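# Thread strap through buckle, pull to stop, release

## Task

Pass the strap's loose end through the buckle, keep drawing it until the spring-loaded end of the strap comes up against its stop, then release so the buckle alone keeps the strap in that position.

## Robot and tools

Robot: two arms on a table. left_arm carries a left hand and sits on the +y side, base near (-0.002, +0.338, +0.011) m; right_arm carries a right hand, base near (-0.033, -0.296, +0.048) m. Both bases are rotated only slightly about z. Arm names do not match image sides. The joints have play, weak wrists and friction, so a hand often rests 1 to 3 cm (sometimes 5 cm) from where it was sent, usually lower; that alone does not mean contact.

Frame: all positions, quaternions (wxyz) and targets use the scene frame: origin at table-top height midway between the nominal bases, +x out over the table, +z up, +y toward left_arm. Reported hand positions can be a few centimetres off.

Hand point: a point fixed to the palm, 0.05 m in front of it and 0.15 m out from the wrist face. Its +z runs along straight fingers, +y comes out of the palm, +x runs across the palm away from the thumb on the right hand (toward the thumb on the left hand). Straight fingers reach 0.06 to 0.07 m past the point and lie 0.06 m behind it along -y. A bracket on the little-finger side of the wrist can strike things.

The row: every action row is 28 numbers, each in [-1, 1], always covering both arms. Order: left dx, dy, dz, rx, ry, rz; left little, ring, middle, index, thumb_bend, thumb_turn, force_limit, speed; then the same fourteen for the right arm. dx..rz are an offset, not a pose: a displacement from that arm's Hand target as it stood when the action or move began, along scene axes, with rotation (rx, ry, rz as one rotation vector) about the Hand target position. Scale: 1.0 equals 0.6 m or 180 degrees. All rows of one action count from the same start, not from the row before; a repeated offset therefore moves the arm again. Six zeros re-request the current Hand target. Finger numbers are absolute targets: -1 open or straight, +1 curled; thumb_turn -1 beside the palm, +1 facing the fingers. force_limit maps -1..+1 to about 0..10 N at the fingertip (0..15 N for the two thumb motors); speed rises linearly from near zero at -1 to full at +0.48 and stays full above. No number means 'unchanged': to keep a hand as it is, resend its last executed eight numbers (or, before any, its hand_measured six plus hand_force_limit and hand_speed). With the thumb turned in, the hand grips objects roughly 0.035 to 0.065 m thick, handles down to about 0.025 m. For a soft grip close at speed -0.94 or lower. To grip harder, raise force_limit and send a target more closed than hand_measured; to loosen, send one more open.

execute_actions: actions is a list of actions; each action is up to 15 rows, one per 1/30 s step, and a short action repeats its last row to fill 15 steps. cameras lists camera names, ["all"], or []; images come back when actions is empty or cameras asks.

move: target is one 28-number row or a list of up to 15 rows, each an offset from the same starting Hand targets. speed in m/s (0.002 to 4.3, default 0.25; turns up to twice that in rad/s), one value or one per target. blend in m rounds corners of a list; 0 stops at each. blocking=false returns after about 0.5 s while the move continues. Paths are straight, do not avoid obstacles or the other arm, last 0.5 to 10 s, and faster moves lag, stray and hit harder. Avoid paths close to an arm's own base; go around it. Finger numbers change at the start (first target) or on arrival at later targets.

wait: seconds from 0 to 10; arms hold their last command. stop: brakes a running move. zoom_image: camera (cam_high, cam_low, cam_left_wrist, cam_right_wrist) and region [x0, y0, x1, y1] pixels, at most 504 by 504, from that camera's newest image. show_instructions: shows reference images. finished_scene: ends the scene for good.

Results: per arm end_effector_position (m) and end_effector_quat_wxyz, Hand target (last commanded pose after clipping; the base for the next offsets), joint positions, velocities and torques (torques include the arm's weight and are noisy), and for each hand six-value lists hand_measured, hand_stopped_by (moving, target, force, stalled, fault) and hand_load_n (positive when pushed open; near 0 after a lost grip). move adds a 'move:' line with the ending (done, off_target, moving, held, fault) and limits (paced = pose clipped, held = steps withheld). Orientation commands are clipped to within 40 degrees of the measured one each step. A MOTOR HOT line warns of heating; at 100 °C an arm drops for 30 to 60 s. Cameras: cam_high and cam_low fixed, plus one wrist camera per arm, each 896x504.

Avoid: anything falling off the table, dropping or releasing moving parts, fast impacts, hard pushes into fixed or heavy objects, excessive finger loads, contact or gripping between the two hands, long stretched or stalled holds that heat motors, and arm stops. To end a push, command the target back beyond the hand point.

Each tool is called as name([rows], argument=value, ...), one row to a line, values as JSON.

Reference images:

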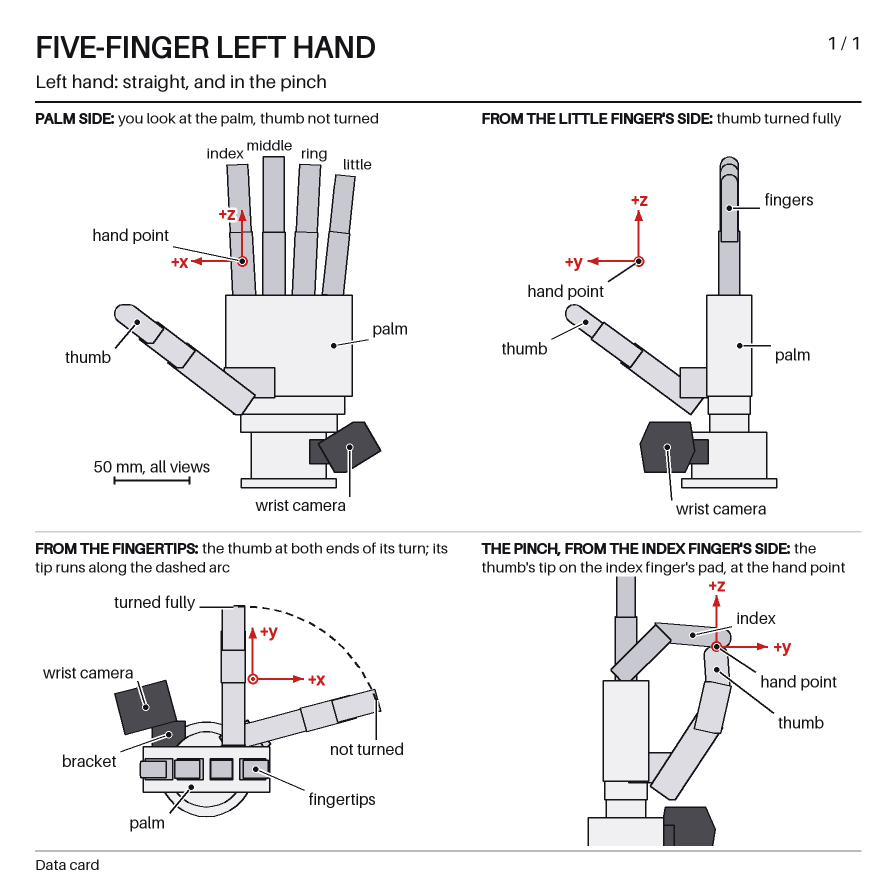

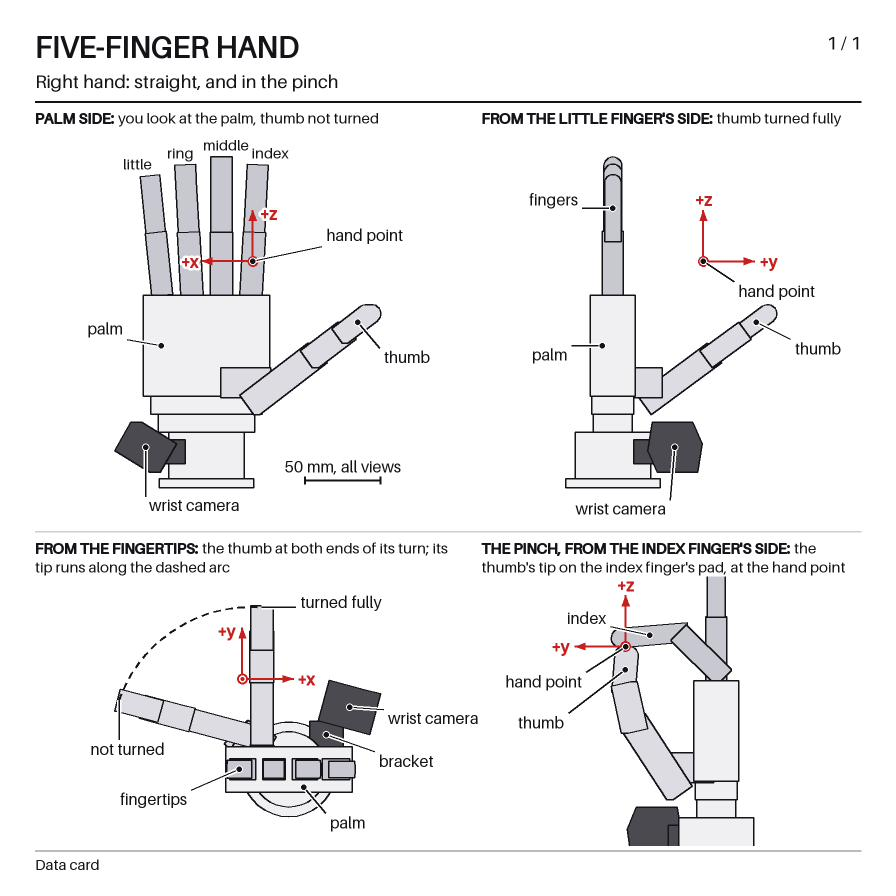

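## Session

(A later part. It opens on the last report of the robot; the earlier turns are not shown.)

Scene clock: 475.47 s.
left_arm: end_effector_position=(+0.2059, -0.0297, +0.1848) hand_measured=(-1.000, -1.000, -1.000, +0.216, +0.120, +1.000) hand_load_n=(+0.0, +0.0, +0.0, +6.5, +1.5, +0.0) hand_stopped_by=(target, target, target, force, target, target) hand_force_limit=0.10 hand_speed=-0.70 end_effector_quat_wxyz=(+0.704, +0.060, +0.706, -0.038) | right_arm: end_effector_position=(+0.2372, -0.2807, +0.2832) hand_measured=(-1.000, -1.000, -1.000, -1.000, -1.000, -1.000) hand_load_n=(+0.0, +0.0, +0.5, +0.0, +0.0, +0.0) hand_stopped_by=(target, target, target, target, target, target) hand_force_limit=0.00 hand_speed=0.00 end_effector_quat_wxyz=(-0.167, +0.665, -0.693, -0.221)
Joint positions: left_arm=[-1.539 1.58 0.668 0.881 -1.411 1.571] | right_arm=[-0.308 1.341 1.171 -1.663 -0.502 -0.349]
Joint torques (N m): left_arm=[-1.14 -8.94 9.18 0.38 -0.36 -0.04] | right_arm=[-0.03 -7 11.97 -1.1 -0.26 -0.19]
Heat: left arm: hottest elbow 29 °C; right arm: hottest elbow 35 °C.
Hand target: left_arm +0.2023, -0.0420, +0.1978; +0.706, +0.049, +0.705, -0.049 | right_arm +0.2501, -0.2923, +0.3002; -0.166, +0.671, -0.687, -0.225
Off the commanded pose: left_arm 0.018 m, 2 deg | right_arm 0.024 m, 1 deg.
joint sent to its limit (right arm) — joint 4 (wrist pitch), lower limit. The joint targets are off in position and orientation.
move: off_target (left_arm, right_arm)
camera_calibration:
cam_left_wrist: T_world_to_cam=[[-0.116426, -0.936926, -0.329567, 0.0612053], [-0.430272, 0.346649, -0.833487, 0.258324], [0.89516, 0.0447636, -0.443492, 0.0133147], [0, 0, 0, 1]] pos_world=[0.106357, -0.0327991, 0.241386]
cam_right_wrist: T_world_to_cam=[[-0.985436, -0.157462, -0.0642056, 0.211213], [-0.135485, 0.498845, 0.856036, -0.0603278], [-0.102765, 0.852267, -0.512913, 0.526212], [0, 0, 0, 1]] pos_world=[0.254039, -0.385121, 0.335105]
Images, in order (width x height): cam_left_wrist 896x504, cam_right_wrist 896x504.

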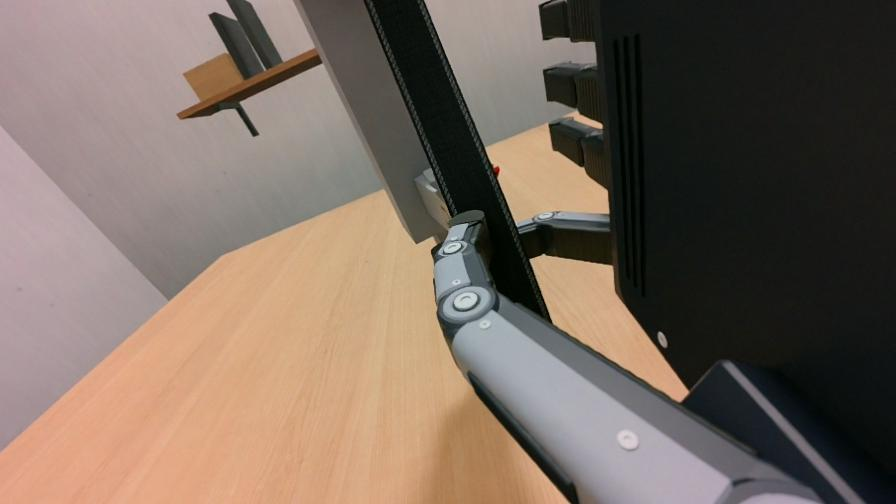

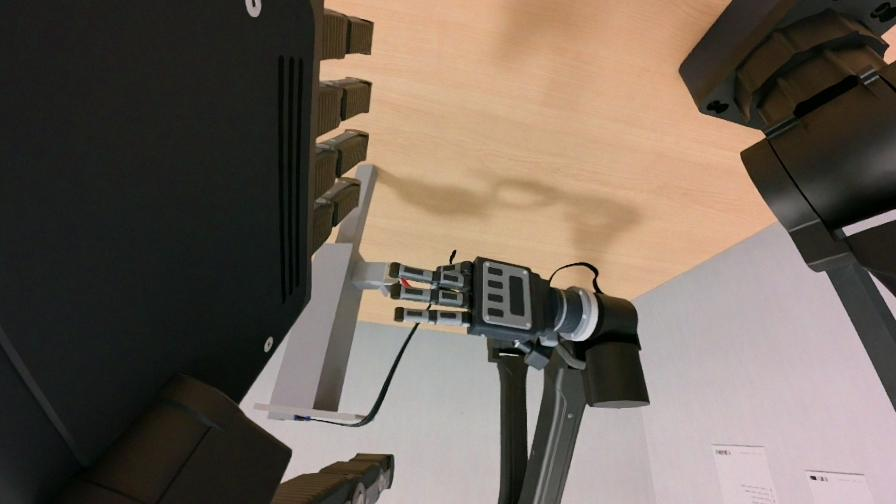

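move([
  [0,0,0.17,0,0,0,-1,-1,-1,0.6,0.12,1,0.1,-0.7,0,0,0.0,0,0,0,-1,-1,-1,-1,-1,-1,0,0],
  [0,0,0.17,0,-0.111,0,-1,-1,-1,0.6,0.12,1,0.1,-0.7,0,0,0.0,0,0,0,-1,-1,-1,-1,-1,-1,0,0],
], cameras=["all"], speed=0.08)

zoom_image(camera="cam_right_wrist", region=[340, 220, 520, 440])

zoom_image(camera="cam_left_wrist", region=[350, 150, 600, 370])

Scene clock: 494.17 s.
left_arm: end_effector_position=(+0.2066, -0.0397, +0.2894) hand_measured=(-1.000, -1.000, -1.000, +0.216, +0.120, +1.000) hand_load_n=(+0.0, +0.0, +0.0, +6.5, +1.5, +0.0) hand_stopped_by=(target, target, target, force, target, target) hand_force_limit=0.10 hand_speed=-0.70 end_effector_quat_wxyz=(+0.748, +0.089, +0.653, -0.074) | right_arm: end_effector_position=(+0.2372, -0.2807, +0.2832) hand_measured=(-1.000, -1.000, -1.000, -1.000, -1.000, -1.000) hand_load_n=(+0.0, +0.0, +0.0, +0.0, +0.0, +0.0) hand_stopped_by=(target, target, target, target, target, target) hand_force_limit=0.00 hand_speed=0.00 end_effector_quat_wxyz=(-0.167, +0.665, -0.693, -0.221)
Joint positions: left_arm=[-1.548 1.476 0.701 1.272 -1.293 2.088] | right_arm=[-0.308 1.341 1.171 -1.663 -0.502 -0.349]
Joint torques (N m): left_arm=[-1.14 -9 7.08 1.22 0.57 0.05] | right_arm=[-0.03 -7 11.99 -1.09 -0.25 -0.19]
Heat: left arm: hottest elbow 30 °C; right arm: hottest elbow 35 °C.
Hand target: left_arm +0.2023, -0.0420, +0.2998; +0.817, +0.057, +0.572, -0.040 | right_arm +0.2501, -0.2923, +0.3002; -0.166, +0.671, -0.687, -0.225
Off the commanded pose: left_arm 0.012 m, 13 deg | right_arm 0.024 m, 1 deg.
joint sent to its limit (left arm) — joint 6 (wrist roll), upper limit. The joint targets are off in position and orientation.
joint sent to its limit (right arm) — joint 4 (wrist pitch), lower limit. The joint targets are off in position and orientation.
move: off_target (left_arm, right_arm)
camera_calibration:
cam_left_wrist: T_world_to_cam=[[-0.160476, -0.930262, -0.32994, 0.0958867], [-0.280226, 0.363456, -0.888467, 0.334865], [0.946425, -0.0501197, -0.319009, 0.00916303], [0, 0, 0, 1]] pos_world=[0.100553, -0.0320498, 0.332076]
cam_right_wrist: T_world_to_cam=[[-0.985436, -0.157462, -0.0642056, 0.211213], [-0.135485, 0.498845, 0.856036, -0.0603278], [-0.102765, 0.852267, -0.512913, 0.526212], [0, 0, 0, 1]] pos_world=[0.254039, -0.385121, 0.335105]

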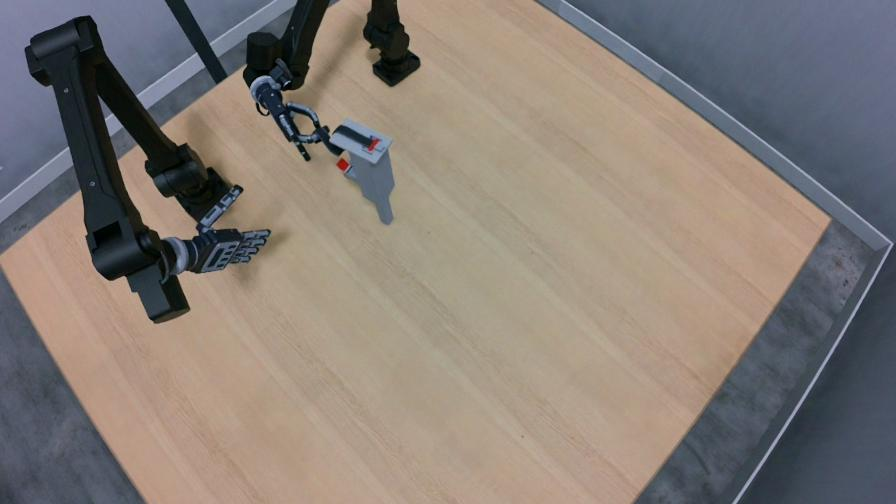

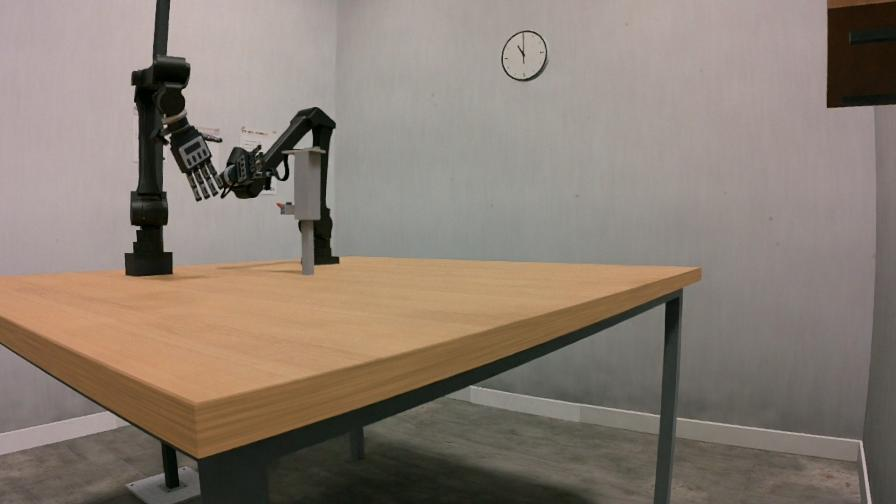

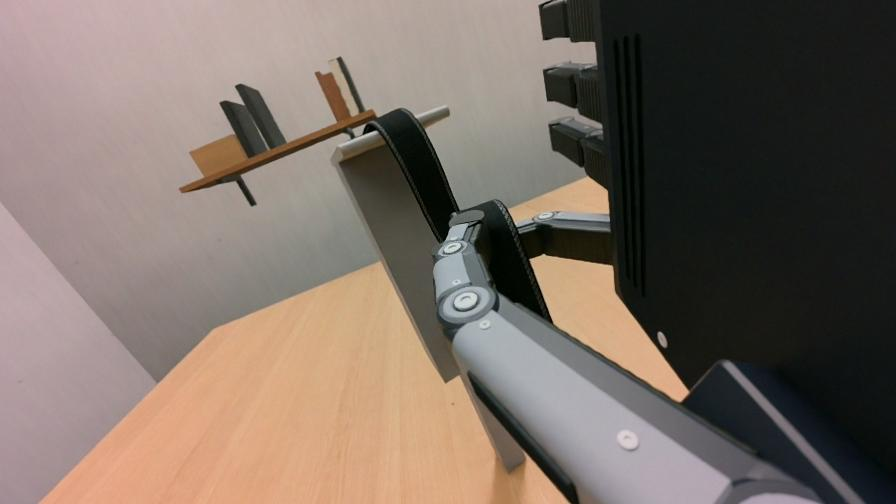

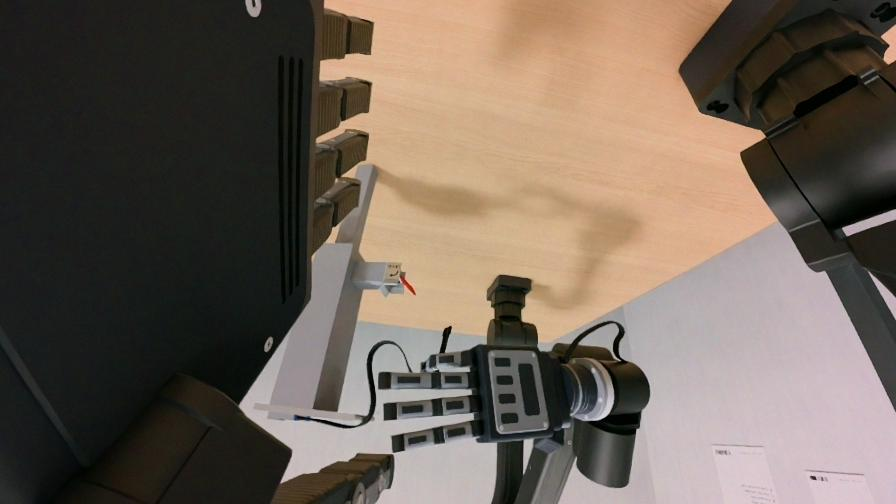

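Scaled by 2.291.

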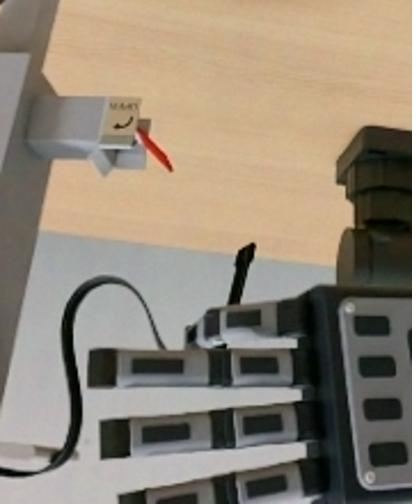

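Scaled by 2.016.

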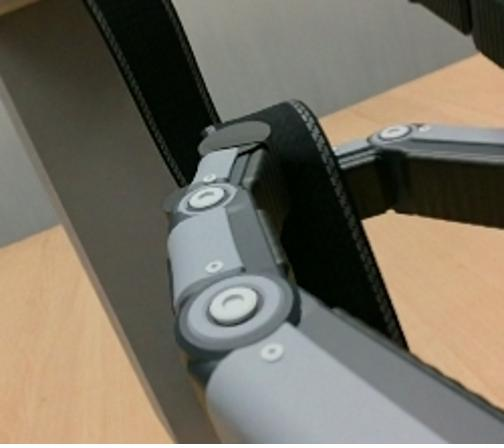

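move([
  [-0.005,0,-0.174,0,0.067,0,-1,-1,-1,0.6,0.12,1,0.1,-0.7,0,0,0.0,0,0,0,-1,-1,-1,-1,-1,-1,0,0],
  [0.0323,0,-0.149,0,0.067,0,-1,-1,-1,0.6,0.12,1,0.1,-0.7,0,0,0.0,0,0,0,-1,-1,-1,-1,-1,-1,0,0],
], cameras=["cam_left_wrist","cam_right_wrist"], speed=0.08)

zoom_image(camera="cam_right_wrist", region=[340, 220, 520, 440])

Scene clock: 525.47 s.
left_arm: end_effector_position=(+0.2202, -0.0362, +0.1945) hand_measured=(-1.000, -1.000, -1.000, +0.216, +0.120, +1.000) hand_load_n=(+0.0, +0.0, +0.0, +6.5, +1.5, +0.0) hand_stopped_by=(target, target, target, force, target, target) hand_force_limit=0.10 hand_speed=-0.70 end_effector_quat_wxyz=(+0.742, +0.063, +0.667, -0.040) | right_arm: end_effector_position=(+0.2372, -0.2807, +0.2832) hand_measured=(-1.000, -1.000, -1.000, -1.000, -1.000, -1.000) hand_load_n=(+0.0, +0.0, +0.0, +0.0, +0.0, +0.0) hand_stopped_by=(target, target, target, target, target, target) hand_force_limit=0.00 hand_speed=0.00 end_effector_quat_wxyz=(-0.167, +0.665, -0.693, -0.221)
Joint positions: left_arm=[-1.51 1.747 0.684 1.551 -1.348 2.088] | right_arm=[-0.308 1.341 1.171 -1.663 -0.502 -0.349]
Joint torques (N m): left_arm=[0.09 -11.11 6.42 0.27 0.56 0.05] | right_arm=[-0.03 -7 11.97 -1.09 -0.26 -0.19]
Heat: left arm: hottest elbow 29 °C; right arm: hottest elbow 35 °C.
Hand target: left_arm +0.2217, -0.0420, +0.2104; +0.753, +0.052, +0.655, -0.046 | right_arm +0.2501, -0.2923, +0.3002; -0.166, +0.671, -0.687, -0.225
Off the commanded pose: left_arm 0.017 m, 2 deg | right_arm 0.024 m, 1 deg.
joint sent to its limit (left arm) — joint 6 (wrist roll), upper limit. The joint targets are off in position, not in orientation.
joint sent to its limit (right arm) — joint 4 (wrist pitch), lower limit. The joint targets are off in position and orientation.
move: off_target (left_arm, right_arm)
camera_calibration:
cam_left_wrist: T_world_to_cam=[[-0.0879105, -0.938265, -0.33456, 0.0547311], [-0.334282, 0.344172, -0.877383, 0.262085], [0.938364, 0.0347063, -0.343902, -0.0240788], [0, 0, 0, 1]] pos_world=[0.115016, -0.0380141, 0.239979]
cam_right_wrist: T_world_to_cam=[[-0.985436, -0.157462, -0.0642056, 0.211213], [-0.135485, 0.498845, 0.856036, -0.0603278], [-0.102765, 0.852267, -0.512913, 0.526212], [0, 0, 0, 1]] pos_world=[0.254039, -0.385121, 0.335105]
Images, in order (width x height): cam_left_wrist 896x504, cam_right_wrist 896x504.

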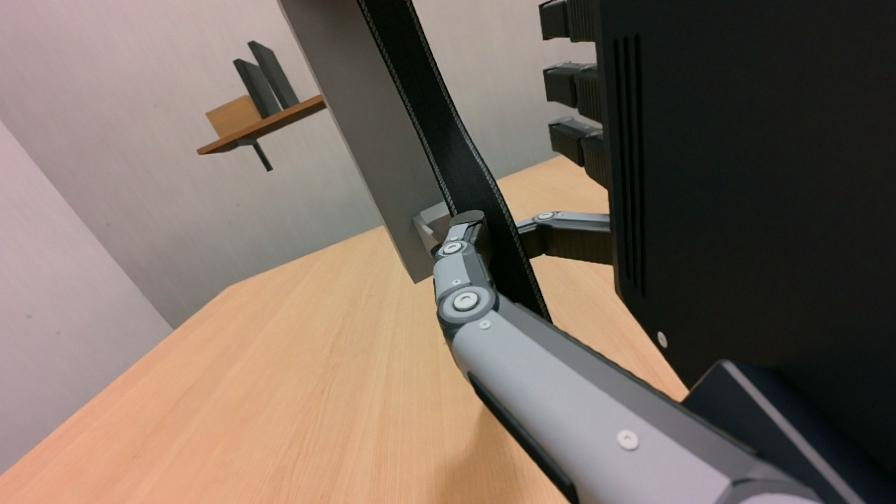

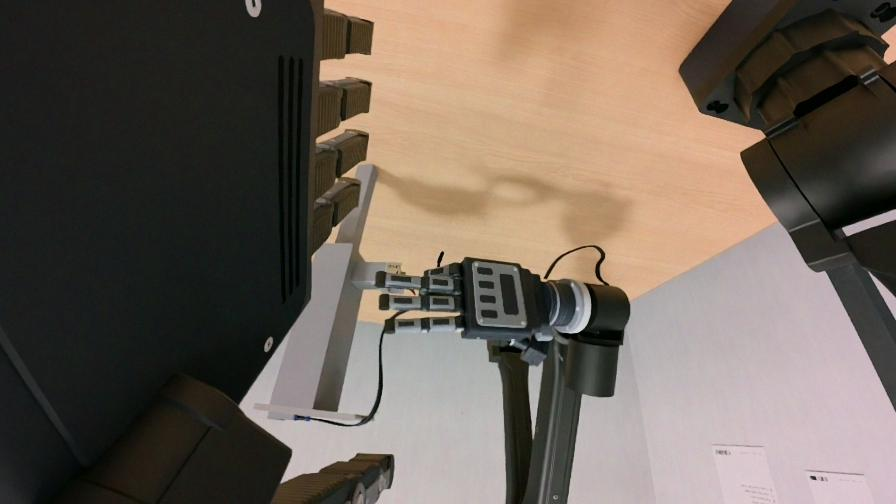

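Scaled by 2.291.

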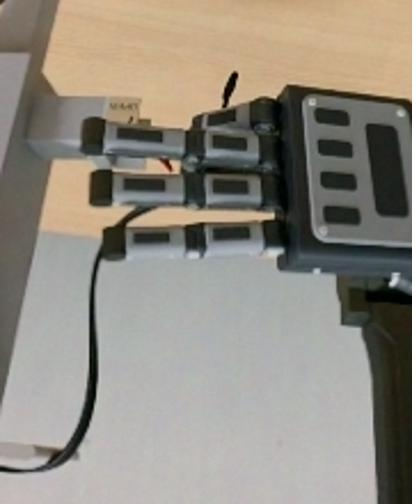

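move([
  [0,0,0,0,0,0,-1,-1,-1,0,-0.5,1,0.1,-0.5,0,0,0.0,0,0,0,-1,-1,-1,-1,-1,-1,0,0],
  [-0.0083,0,-0.066,0,0.09,0,-1,-1,-1,0,-0.5,1,0.1,-0.5,0,0,0.0,0,0,0,-1,-1,-1,-1,-1,-1,0,0],
], cameras=["cam_left_wrist","cam_right_wrist"], speed=0.08)

zoom_image(camera="cam_left_wrist", region=[350, 150, 600, 370])

zoom_image(camera="cam_right_wrist", region=[340, 180, 520, 340])

Scene clock: 547.33 s.
left_arm: end_effector_position=(+0.2108, -0.0259, +0.1472) hand_measured=(-1.000, -1.000, -1.000, +0.000, -0.500, +1.000) hand_load_n=(+0.0, +0.0, +0.0, +0.0, +0.0, +0.5) hand_stopped_by=(target, target, target, target, target, target) hand_force_limit=0.10 hand_speed=-0.50 end_effector_quat_wxyz=(+0.650, +0.076, +0.756, -0.029) | right_arm: end_effector_position=(+0.2372, -0.2807, +0.2832) hand_measured=(-1.000, -1.000, -1.000, -1.000, -1.000, -1.000) hand_load_n=(+0.0, +0.0, +0.0, +0.0, +0.0, +0.0) hand_stopped_by=(target, target, target, target, target, target) hand_force_limit=0.00 hand_speed=0.00 end_effector_quat_wxyz=(-0.167, +0.665, -0.693, -0.221)
Joint positions: left_arm=[-1.511 1.525 0.734 0.108 -1.325 0.958] | right_arm=[-0.308 1.341 1.171 -1.663 -0.502 -0.349]
Joint torques (N m): left_arm=[0.21 -10.29 10.88 0.35 -0.48 -0.15] | right_arm=[-0.03 -7 11.99 -1.09 -0.25 -0.18]
Heat: left arm: hottest elbow 29 °C; right arm: hottest elbow 36 °C.
Hand target: left_arm +0.2167, -0.0420, +0.1708; +0.653, +0.045, +0.754, -0.053 | right_arm +0.2501, -0.2923, +0.3002; -0.166, +0.671, -0.687, -0.225
Off the commanded pose: left_arm 0.029 m, 4 deg | right_arm 0.024 m, 1 deg.
joint sent to its limit (right arm) — joint 4 (wrist pitch), lower limit. The joint targets are off in position and orientation.
move: off_target (left_arm, right_arm)
camera_calibration:
cam_left_wrist: T_world_to_cam=[[-0.171866, -0.920724, -0.350328, 0.068111], [-0.542018, 0.385333, -0.746817, 0.239582], [0.822605, 0.0615317, -0.565274, 0.0258067], [0, 0, 0, 1]] pos_world=[0.120335, -0.0311953, 0.217373]
cam_right_wrist: T_world_to_cam=[[-0.985436, -0.157462, -0.0642056, 0.211213], [-0.135485, 0.498845, 0.856036, -0.0603278], [-0.102765, 0.852267, -0.512913, 0.526212], [0, 0, 0, 1]] pos_world=[0.254039, -0.385121, 0.335105]
Images, in order (width x height): cam_left_wrist 896x504, cam_right_wrist 896x504.

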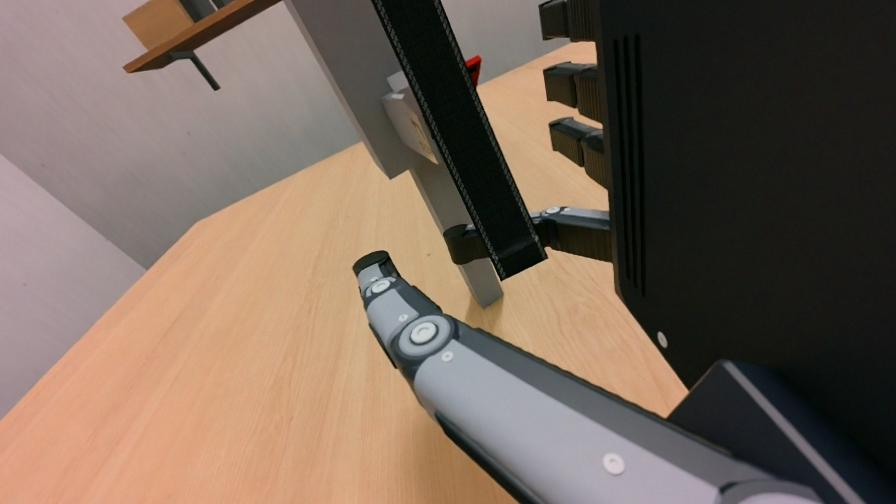

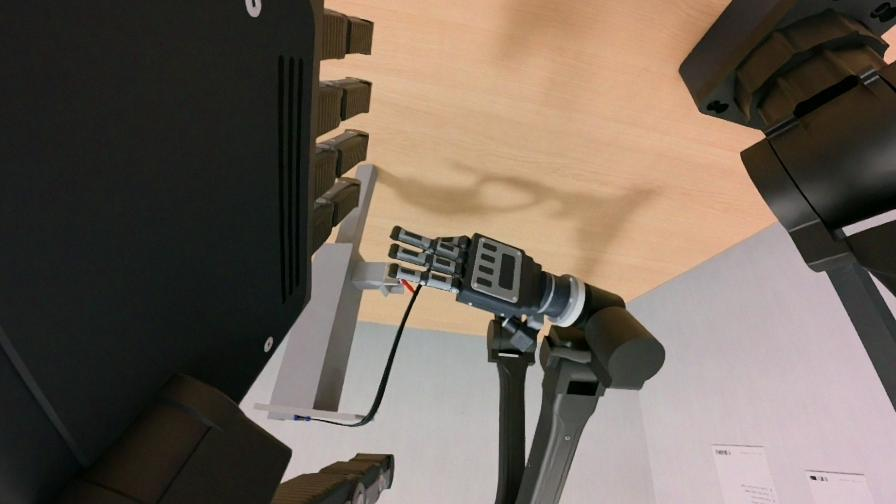

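Scaled by 2.016.

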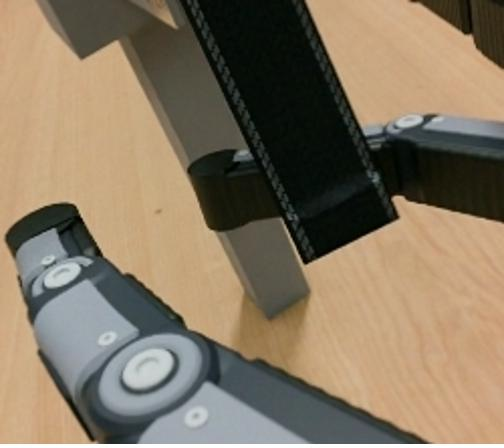

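Scaled by 2.800.

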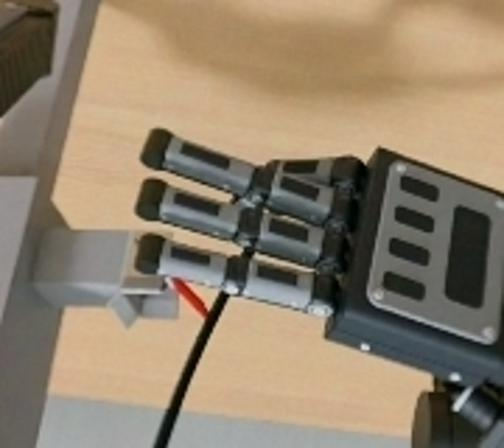

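move(target=[0.057,-0.017,0.018,0,0.093,0,-1,-1,-1,0,-0.5,1,0.1,-0.5,0,0,0.0,0,0,0,-1,-1,-1,-1,-1,-1,0,0], cameras=["cam_left_wrist","cam_right_wrist"], speed=0.08)

zoom_image(camera="cam_left_wrist", region=[350, 150, 600, 370])

zoom_image(camera="cam_right_wrist", region=[340, 180, 520, 340])

Scene clock: 558.90 s.
left_arm: end_effector_position=(+0.2459, -0.0320, +0.1520) hand_measured=(-1.000, -1.000, -1.000, +0.000, -0.500, +1.000) hand_load_n=(+0.0, +0.0, +0.0, +0.0, +0.0, +0.0) hand_stopped_by=(target, target, target, target, target, target) hand_force_limit=0.10 hand_speed=-0.50 end_effector_quat_wxyz=(+0.529, +0.060, +0.846, -0.027) | right_arm: end_effector_position=(+0.2372, -0.2807, +0.2832) hand_measured=(-1.000, -1.000, -1.000, -1.000, -1.000, -1.000) hand_load_n=(+0.0, +0.0, +0.0, +0.0, +0.0, +0.0) hand_stopped_by=(target, target, target, target, target, target) hand_force_limit=0.00 hand_speed=0.00 end_effector_quat_wxyz=(-0.167, +0.665, -0.693, -0.221)
Joint positions: left_arm=[-1.364 1.473 0.928 -0.46 -1.023 0.66] | right_arm=[-0.308 1.341 1.171 -1.663 -0.502 -0.349]
Joint torques (N m): left_arm=[0.03 -10.75 12.63 0.25 -0.57 -0.15] | right_arm=[-0.03 -7 11.99 -1.1 -0.25 -0.19]
Heat: left arm: hottest elbow 30 °C; right arm: hottest elbow 36 °C.
Hand target: left_arm +0.2509, -0.0522, +0.1816; +0.536, +0.037, +0.841, -0.059 | right_arm +0.2501, -0.2923, +0.3002; -0.166, +0.671, -0.687, -0.225
Off the commanded pose: left_arm 0.036 m, 5 deg | right_arm 0.024 m, 1 deg.
joint sent to its limit (right arm) — joint 4 (wrist pitch), lower limit. The joint targets are off in position and orientation.
move: off_target (left_arm, right_arm)
camera_calibration:
cam_left_wrist: T_world_to_cam=[[-0.239224, -0.925275, -0.294342, 0.0782168], [-0.752071, 0.368313, -0.546566, 0.285166], [0.614134, 0.0906148, -0.783982, 0.0855129], [0, 0, 0, 1]] pos_world=[0.18066, -0.0404069, 0.245925]
cam_right_wrist: T_world_to_cam=[[-0.985436, -0.157462, -0.0642056, 0.211213], [-0.135485, 0.498845, 0.856036, -0.0603278], [-0.102765, 0.852267, -0.512913, 0.526212], [0, 0, 0, 1]] pos_world=[0.254039, -0.385121, 0.335105]
Images, in order (width x height): cam_left_wrist 896x504, cam_right_wrist 896x504.

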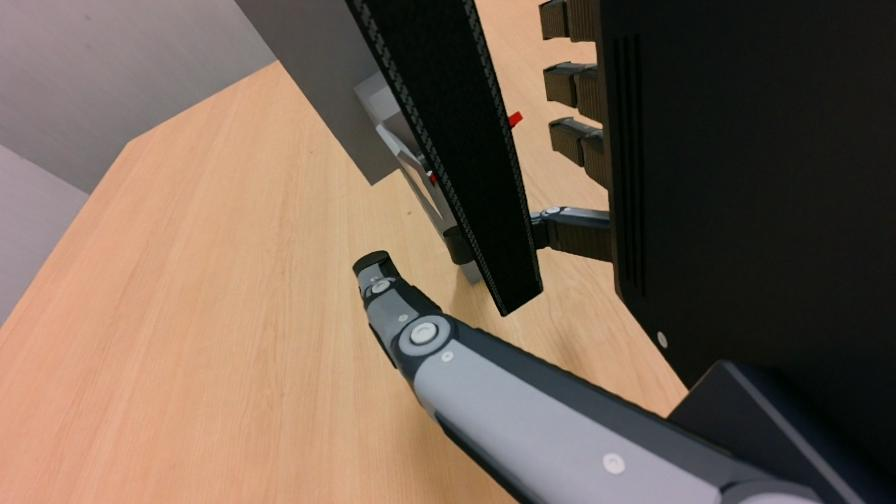

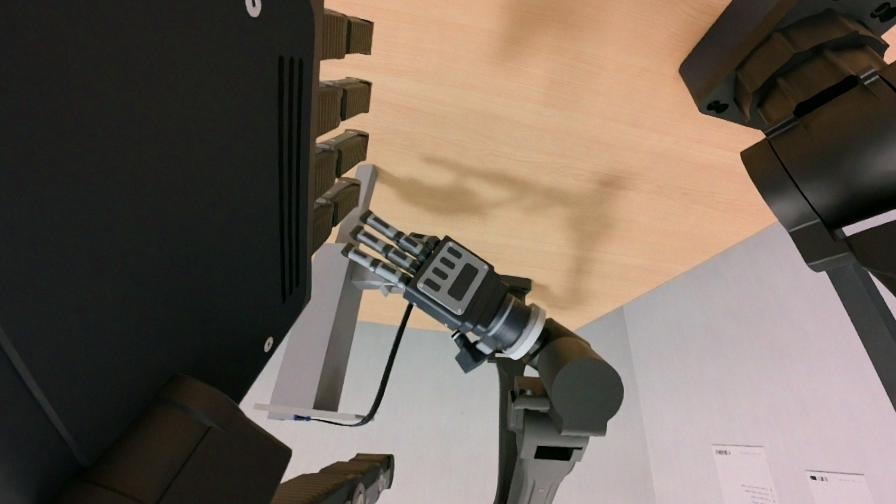

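Scaled by 2.016.

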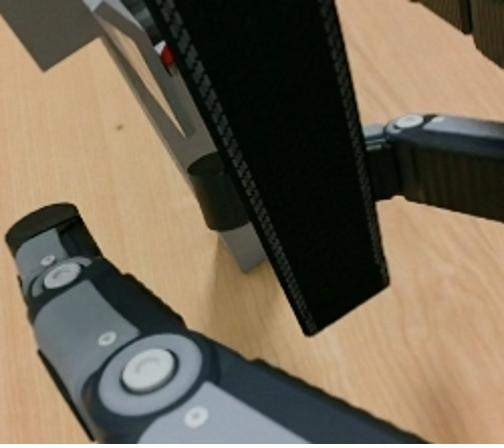

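Scaled by 2.800.

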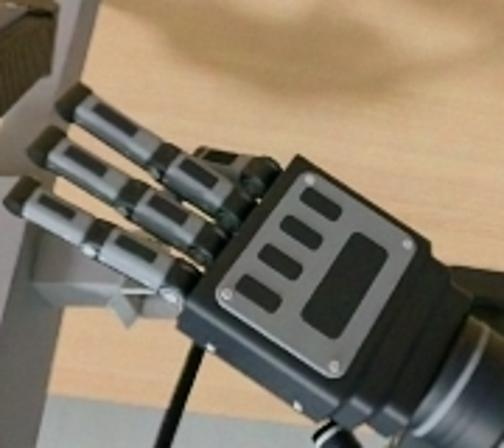

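move(target=[0.0,0,0.025,0,0,0,-1,-1,-1,0,-0.5,1,0.1,-0.5,0,0,0.0,0,0,0,-1,-1,-1,-1,-1,-1,0,0], cameras=["cam_left_wrist","cam_right_wrist"], speed=0.08)

zoom_image(camera="cam_left_wrist", region=[350, 150, 600, 370])

Scene clock: 567.37 s.
left_arm: end_effector_position=(+0.2461, -0.0331, +0.1667) hand_measured=(-1.000, -1.000, -1.000, +0.000, -0.500, +1.000) hand_load_n=(+0.0, +0.0, +0.0, +0.0, +0.0, +0.5) hand_stopped_by=(target, target, target, target, target, target) hand_force_limit=0.10 hand_speed=-0.50 end_effector_quat_wxyz=(+0.529, +0.060, +0.846, -0.027) | right_arm: end_effector_position=(+0.2372, -0.2807, +0.2832) hand_measured=(-1.000, -1.000, -1.000, -1.000, -1.000, -1.000) hand_load_n=(+0.0, +0.0, +0.0, +0.0, +0.0, +0.0) hand_stopped_by=(target, target, target, target, target, target) hand_force_limit=0.00 hand_speed=0.00 end_effector_quat_wxyz=(-0.167, +0.665, -0.693, -0.221)
Joint positions: left_arm=[-1.364 1.454 0.952 -0.503 -1.023 0.66] | right_arm=[-0.308 1.341 1.171 -1.663 -0.502 -0.349]
Joint torques (N m): left_arm=[0.03 -10.52 12.85 0.27 -0.57 -0.16] | right_arm=[-0.03 -7 11.97 -1.09 -0.25 -0.19]
Heat: left arm: hottest elbow 31 °C; right arm: hottest elbow 36 °C.
Hand target: left_arm +0.2509, -0.0522, +0.1966; +0.536, +0.037, +0.841, -0.059 | right_arm +0.2501, -0.2923, +0.3002; -0.166, +0.671, -0.687, -0.225
Off the commanded pose: left_arm 0.036 m, 5 deg | right_arm 0.024 m, 1 deg.
joint sent to its limit (right arm) — joint 4 (wrist pitch), lower limit. The joint targets are off in position and orientation.
move: off_target (left_arm, right_arm)
camera_calibration:
cam_left_wrist: T_world_to_cam=[[-0.239224, -0.925275, -0.294342, 0.081505], [-0.752071, 0.368313, -0.546566, 0.293868], [0.614134, 0.0906148, -0.783982, 0.0969619], [0, 0, 0, 1]] pos_world=[0.18096, -0.0416069, 0.260625]
cam_right_wrist: T_world_to_cam=[[-0.985436, -0.157462, -0.0642056, 0.211213], [-0.135485, 0.498845, 0.856036, -0.0603278], [-0.102765, 0.852267, -0.512913, 0.526212], [0, 0, 0, 1]] pos_world=[0.254039, -0.385121, 0.335105]
Images, in order (width x height): cam_left_wrist 896x504, cam_right_wrist 896x504.

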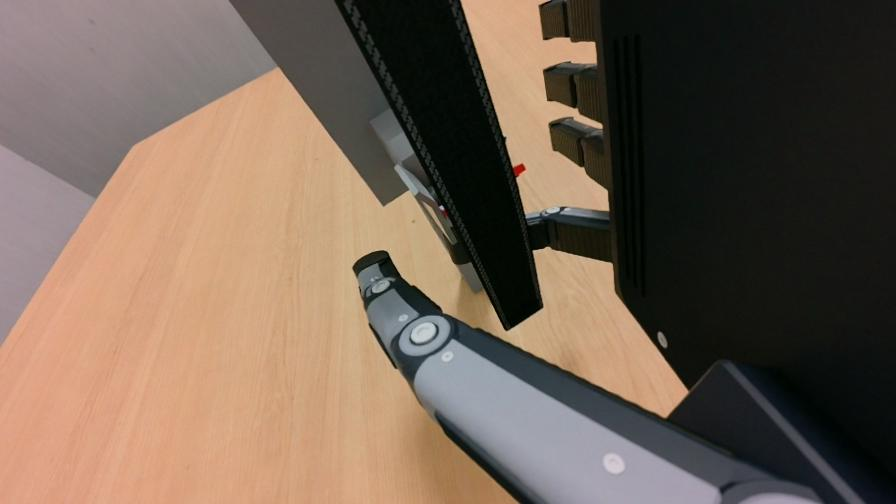

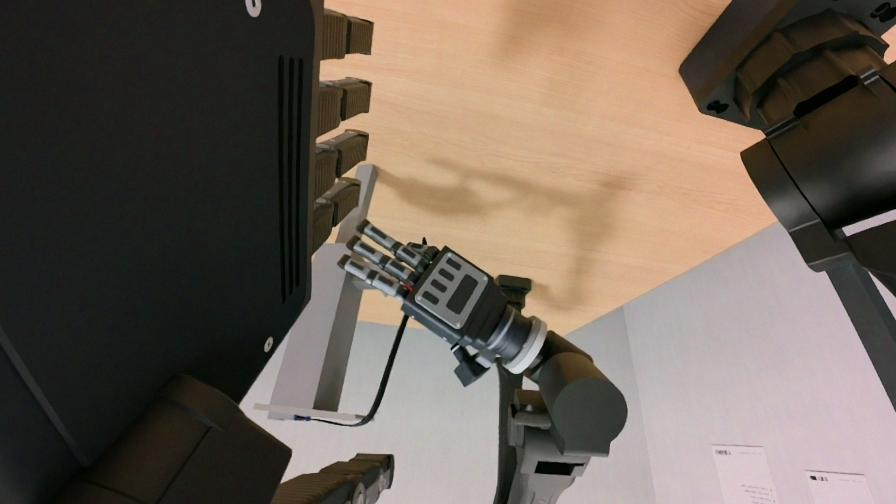

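Scaled by 2.016.

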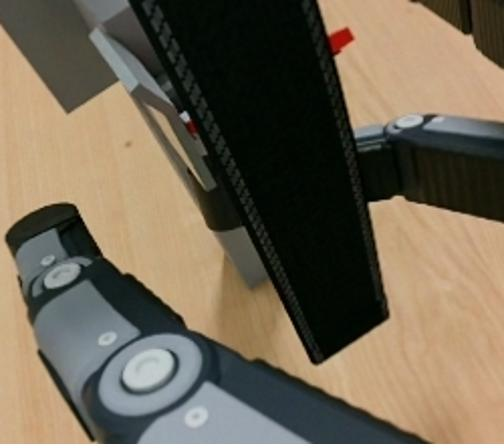

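move([
  [0.0,0,0.0,0,0,0,-1,-1,-1,0,0.12,1,0.1,-0.5,0,0,0.0,0,0,0,-1,-1,-1,-1,-1,-1,0,0],
  [0.0,0,0.0,0,0,0,-1,-1,-1,0.6,0.12,1,0.1,-0.7,0,0,0.0,0,0,0,-1,-1,-1,-1,-1,-1,0,0],
], cameras=["cam_left_wrist","cam_right_wrist"], speed=0.08)

zoom_image(camera="cam_left_wrist", region=[350, 150, 600, 370])

zoom_image(camera="cam_right_wrist", region=[340, 180, 520, 340])

Scene clock: 575.37 s.
left_arm: end_effector_position=(+0.2458, -0.0328, +0.1674) hand_measured=(-1.000, -1.000, -1.000, +0.244, +0.120, +1.000) hand_load_n=(+0.0, +0.0, +0.0, +4.0, +1.0, -4.0) hand_stopped_by=(target, target, target, force, target, target) hand_force_limit=0.10 hand_speed=-0.70 end_effector_quat_wxyz=(+0.528, +0.060, +0.847, -0.026) | right_arm: end_effector_position=(+0.2372, -0.2807, +0.2832) hand_measured=(-1.000, -1.000, -1.000, -1.000, -1.000, -1.000) hand_load_n=(+0.0, +0.0, +0.0, +0.0, -0.5, +0.0) hand_stopped_by=(target, target, target, target, target, target) hand_force_limit=0.00 hand_speed=0.00 end_effector_quat_wxyz=(-0.167, +0.665, -0.693, -0.221)
Joint positions: left_arm=[-1.364 1.453 0.954 -0.509 -1.021 0.659] | right_arm=[-0.308 1.341 1.171 -1.663 -0.502 -0.349]
Joint torques (N m): left_arm=[-0.15 -10.46 12.71 0.47 -0.62 -0.14] | right_arm=[-0.03 -7 11.99 -1.09 -0.25 -0.19]
Heat: left arm: hottest elbow 31 °C; right arm: hottest elbow 36 °C.
Hand target: left_arm +0.2509, -0.0522, +0.1966; +0.536, +0.037, +0.841, -0.059 | right_arm +0.2501, -0.2923, +0.3002; -0.166, +0.671, -0.687, -0.225
Off the commanded pose: left_arm 0.035 m, 5 deg | right_arm 0.024 m, 1 deg.
joint sent to its limit (right arm) — joint 4 (wrist pitch), lower limit. The joint targets are off in position and orientation.
move: off_target (left_arm, right_arm); target 2's new numbers were sent with left_arm's hand 0.035 m and 5 deg from that target
camera_calibration:
cam_left_wrist: T_world_to_cam=[[-0.239906, -0.924863, -0.295083, 0.0823012], [-0.753147, 0.369104, -0.544547, 0.293762], [0.612547, 0.0916011, -0.785108, 0.0981719], [0, 0, 0, 1]] pos_world=[0.180856, -0.0413042, 0.261329]
cam_right_wrist: T_world_to_cam=[[-0.985436, -0.157462, -0.0642056, 0.211213], [-0.135485, 0.498845, 0.856036, -0.0603278], [-0.102765, 0.852267, -0.512913, 0.526212], [0, 0, 0, 1]] pos_world=[0.254039, -0.385121, 0.335105]
Images, in order (width x height): cam_left_wrist 896x504, cam_right_wrist 896x504.

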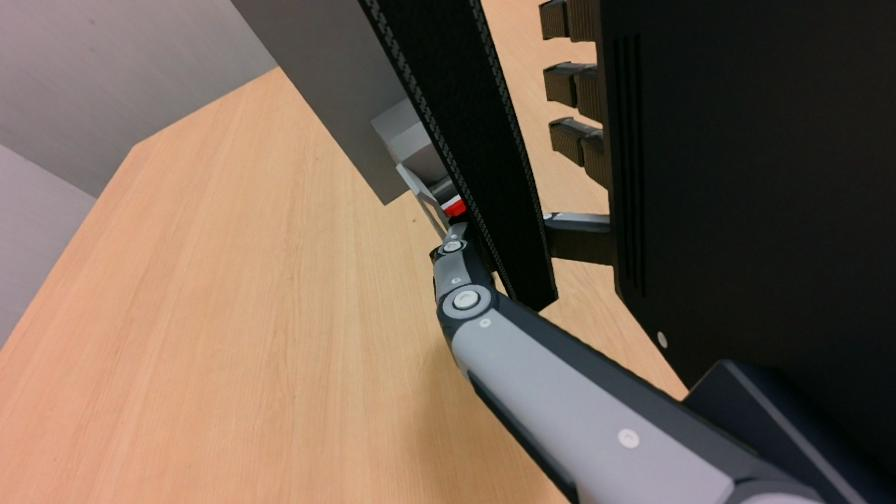

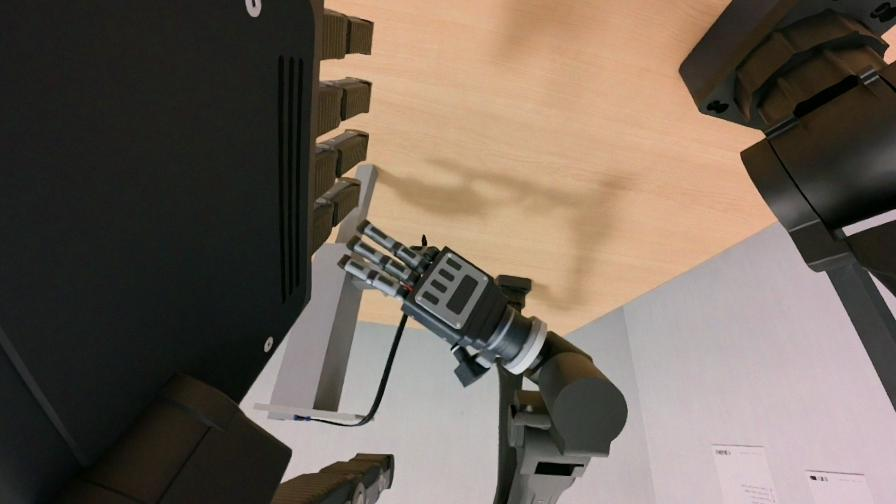

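Scaled by 2.016.

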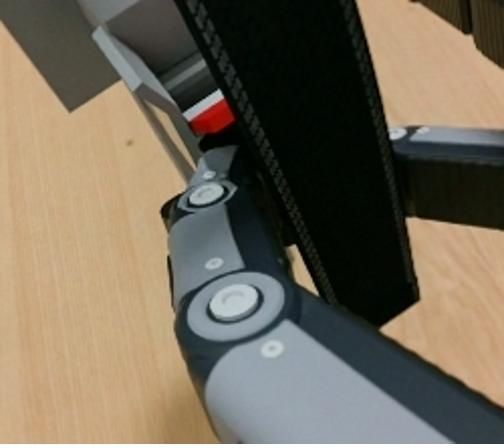

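Scaled by 2.800.

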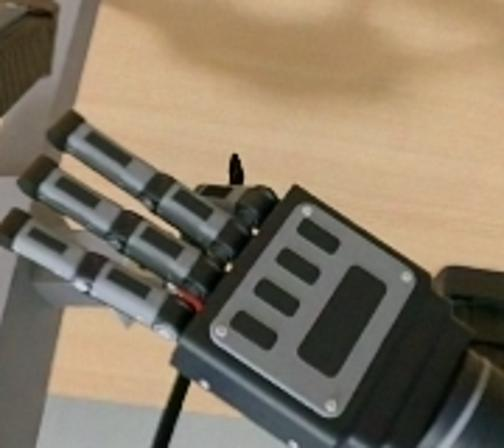

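move([
  [0.0,0,0.0,0,0,0,-1,-1,-1,0,-0.6,1,0.1,0,0,0,0.0,0,0,0,-1,-1,-1,-1,-1,-1,0,0],
  [-0.04,0,0.0,0,0,0,-1,-1,-1,0,-0.6,1,0.1,0,0,0,0.0,0,0,0,-1,-1,-1,-1,-1,-1,0,0],
], cameras=["cam_left_wrist","cam_right_wrist"], speed=0.08)

zoom_image(camera="cam_left_wrist", region=[350, 150, 600, 370])

zoom_image(camera="cam_right_wrist", region=[340, 180, 520, 340])

Scene clock: 584.50 s.
left_arm: end_effector_position=(+0.2247, -0.0330, +0.1653) hand_measured=(-1.000, -1.000, -1.000, +0.000, -0.600, +1.000) hand_load_n=(+0.0, +0.0, +0.0, +0.0, +0.0, +0.0) hand_stopped_by=(target, target, target, target, target, target) hand_force_limit=0.10 hand_speed=0.00 end_effector_quat_wxyz=(+0.525, +0.059, +0.849, -0.028) | right_arm: end_effector_position=(+0.2372, -0.2807, +0.2832) hand_measured=(-1.000, -1.000, -1.000, -1.000, -1.000, -1.000) hand_load_n=(+0.0, +0.0, +0.0, +0.0, +0.0, -0.5) hand_stopped_by=(target, target, target, target, target, target) hand_force_limit=0.00 hand_speed=0.00 end_effector_quat_wxyz=(-0.167, +0.665, -0.693, -0.221)
Joint positions: left_arm=[-1.412 1.453 0.96 -0.588 -1.038 0.57] | right_arm=[-0.308 1.341 1.171 -1.663 -0.502 -0.349]
Joint torques (N m): left_arm=[-1.03 -10.52 12.74 0.17 -1.19 -0.14] | right_arm=[-0.03 -7.06 11.99 -1.1 -0.25 -0.19]
Heat: left arm: hottest elbow 31 °C; right arm: hottest elbow 36 °C.
Hand target: left_arm +0.2269, -0.0522, +0.1966; +0.536, +0.037, +0.841, -0.059 | right_arm +0.2501, -0.2923, +0.3002; -0.166, +0.671, -0.687, -0.225
Off the commanded pose: left_arm 0.037 m, 5 deg | right_arm 0.024 m, 1 deg.
joint sent to its limit (right arm) — joint 4 (wrist pitch), lower limit. The joint targets are off in position and orientation.
move: off_target (left_arm, right_arm)
camera_calibration:
cam_left_wrist: T_world_to_cam=[[-0.241749, -0.926155, -0.289474, 0.075803], [-0.757596, 0.366555, -0.540079, 0.276932], [0.606305, 0.0887404, -0.790266, 0.11164], [0, 0, 0, 1]] pos_world=[0.16044, -0.0412127, 0.259734]
cam_right_wrist: T_world_to_cam=[[-0.985436, -0.157462, -0.0642056, 0.211213], [-0.135485, 0.498845, 0.856036, -0.0603278], [-0.102765, 0.852267, -0.512913, 0.526212], [0, 0, 0, 1]] pos_world=[0.254039, -0.385121, 0.335105]
Images, in order (width x height): cam_left_wrist 896x504, cam_right_wrist 896x504.

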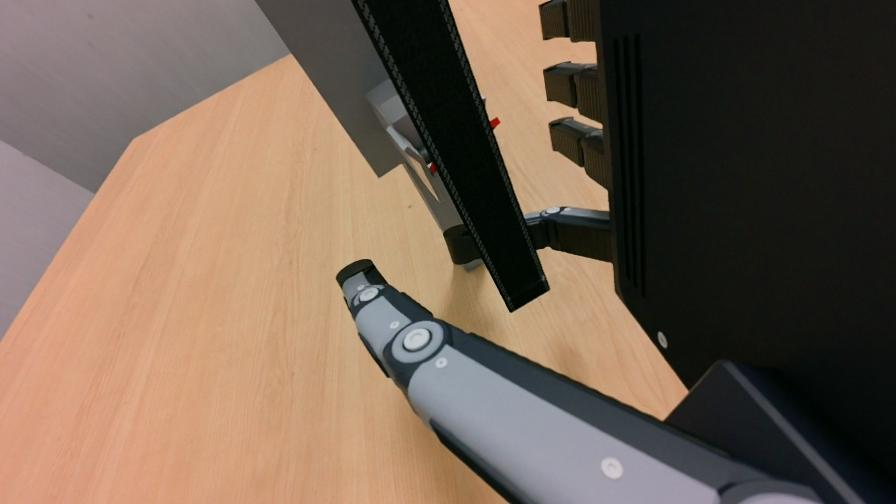

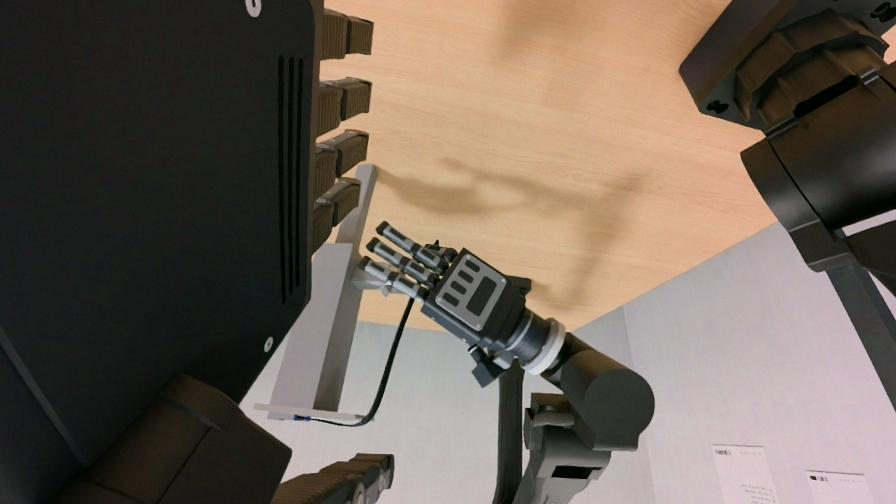

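Scaled by 2.016.

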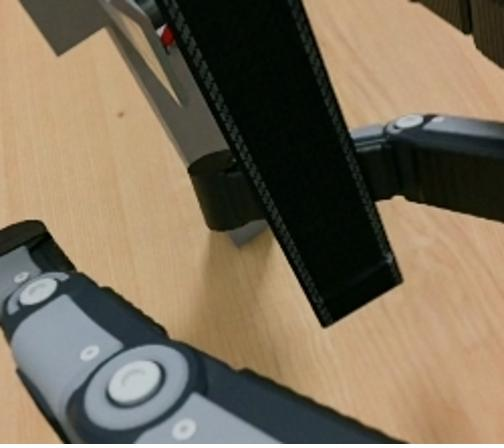

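Scaled by 2.800.

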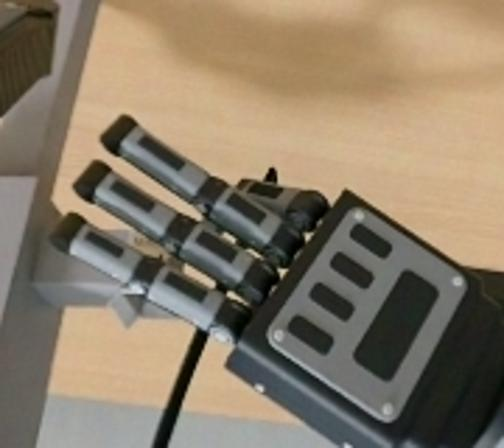

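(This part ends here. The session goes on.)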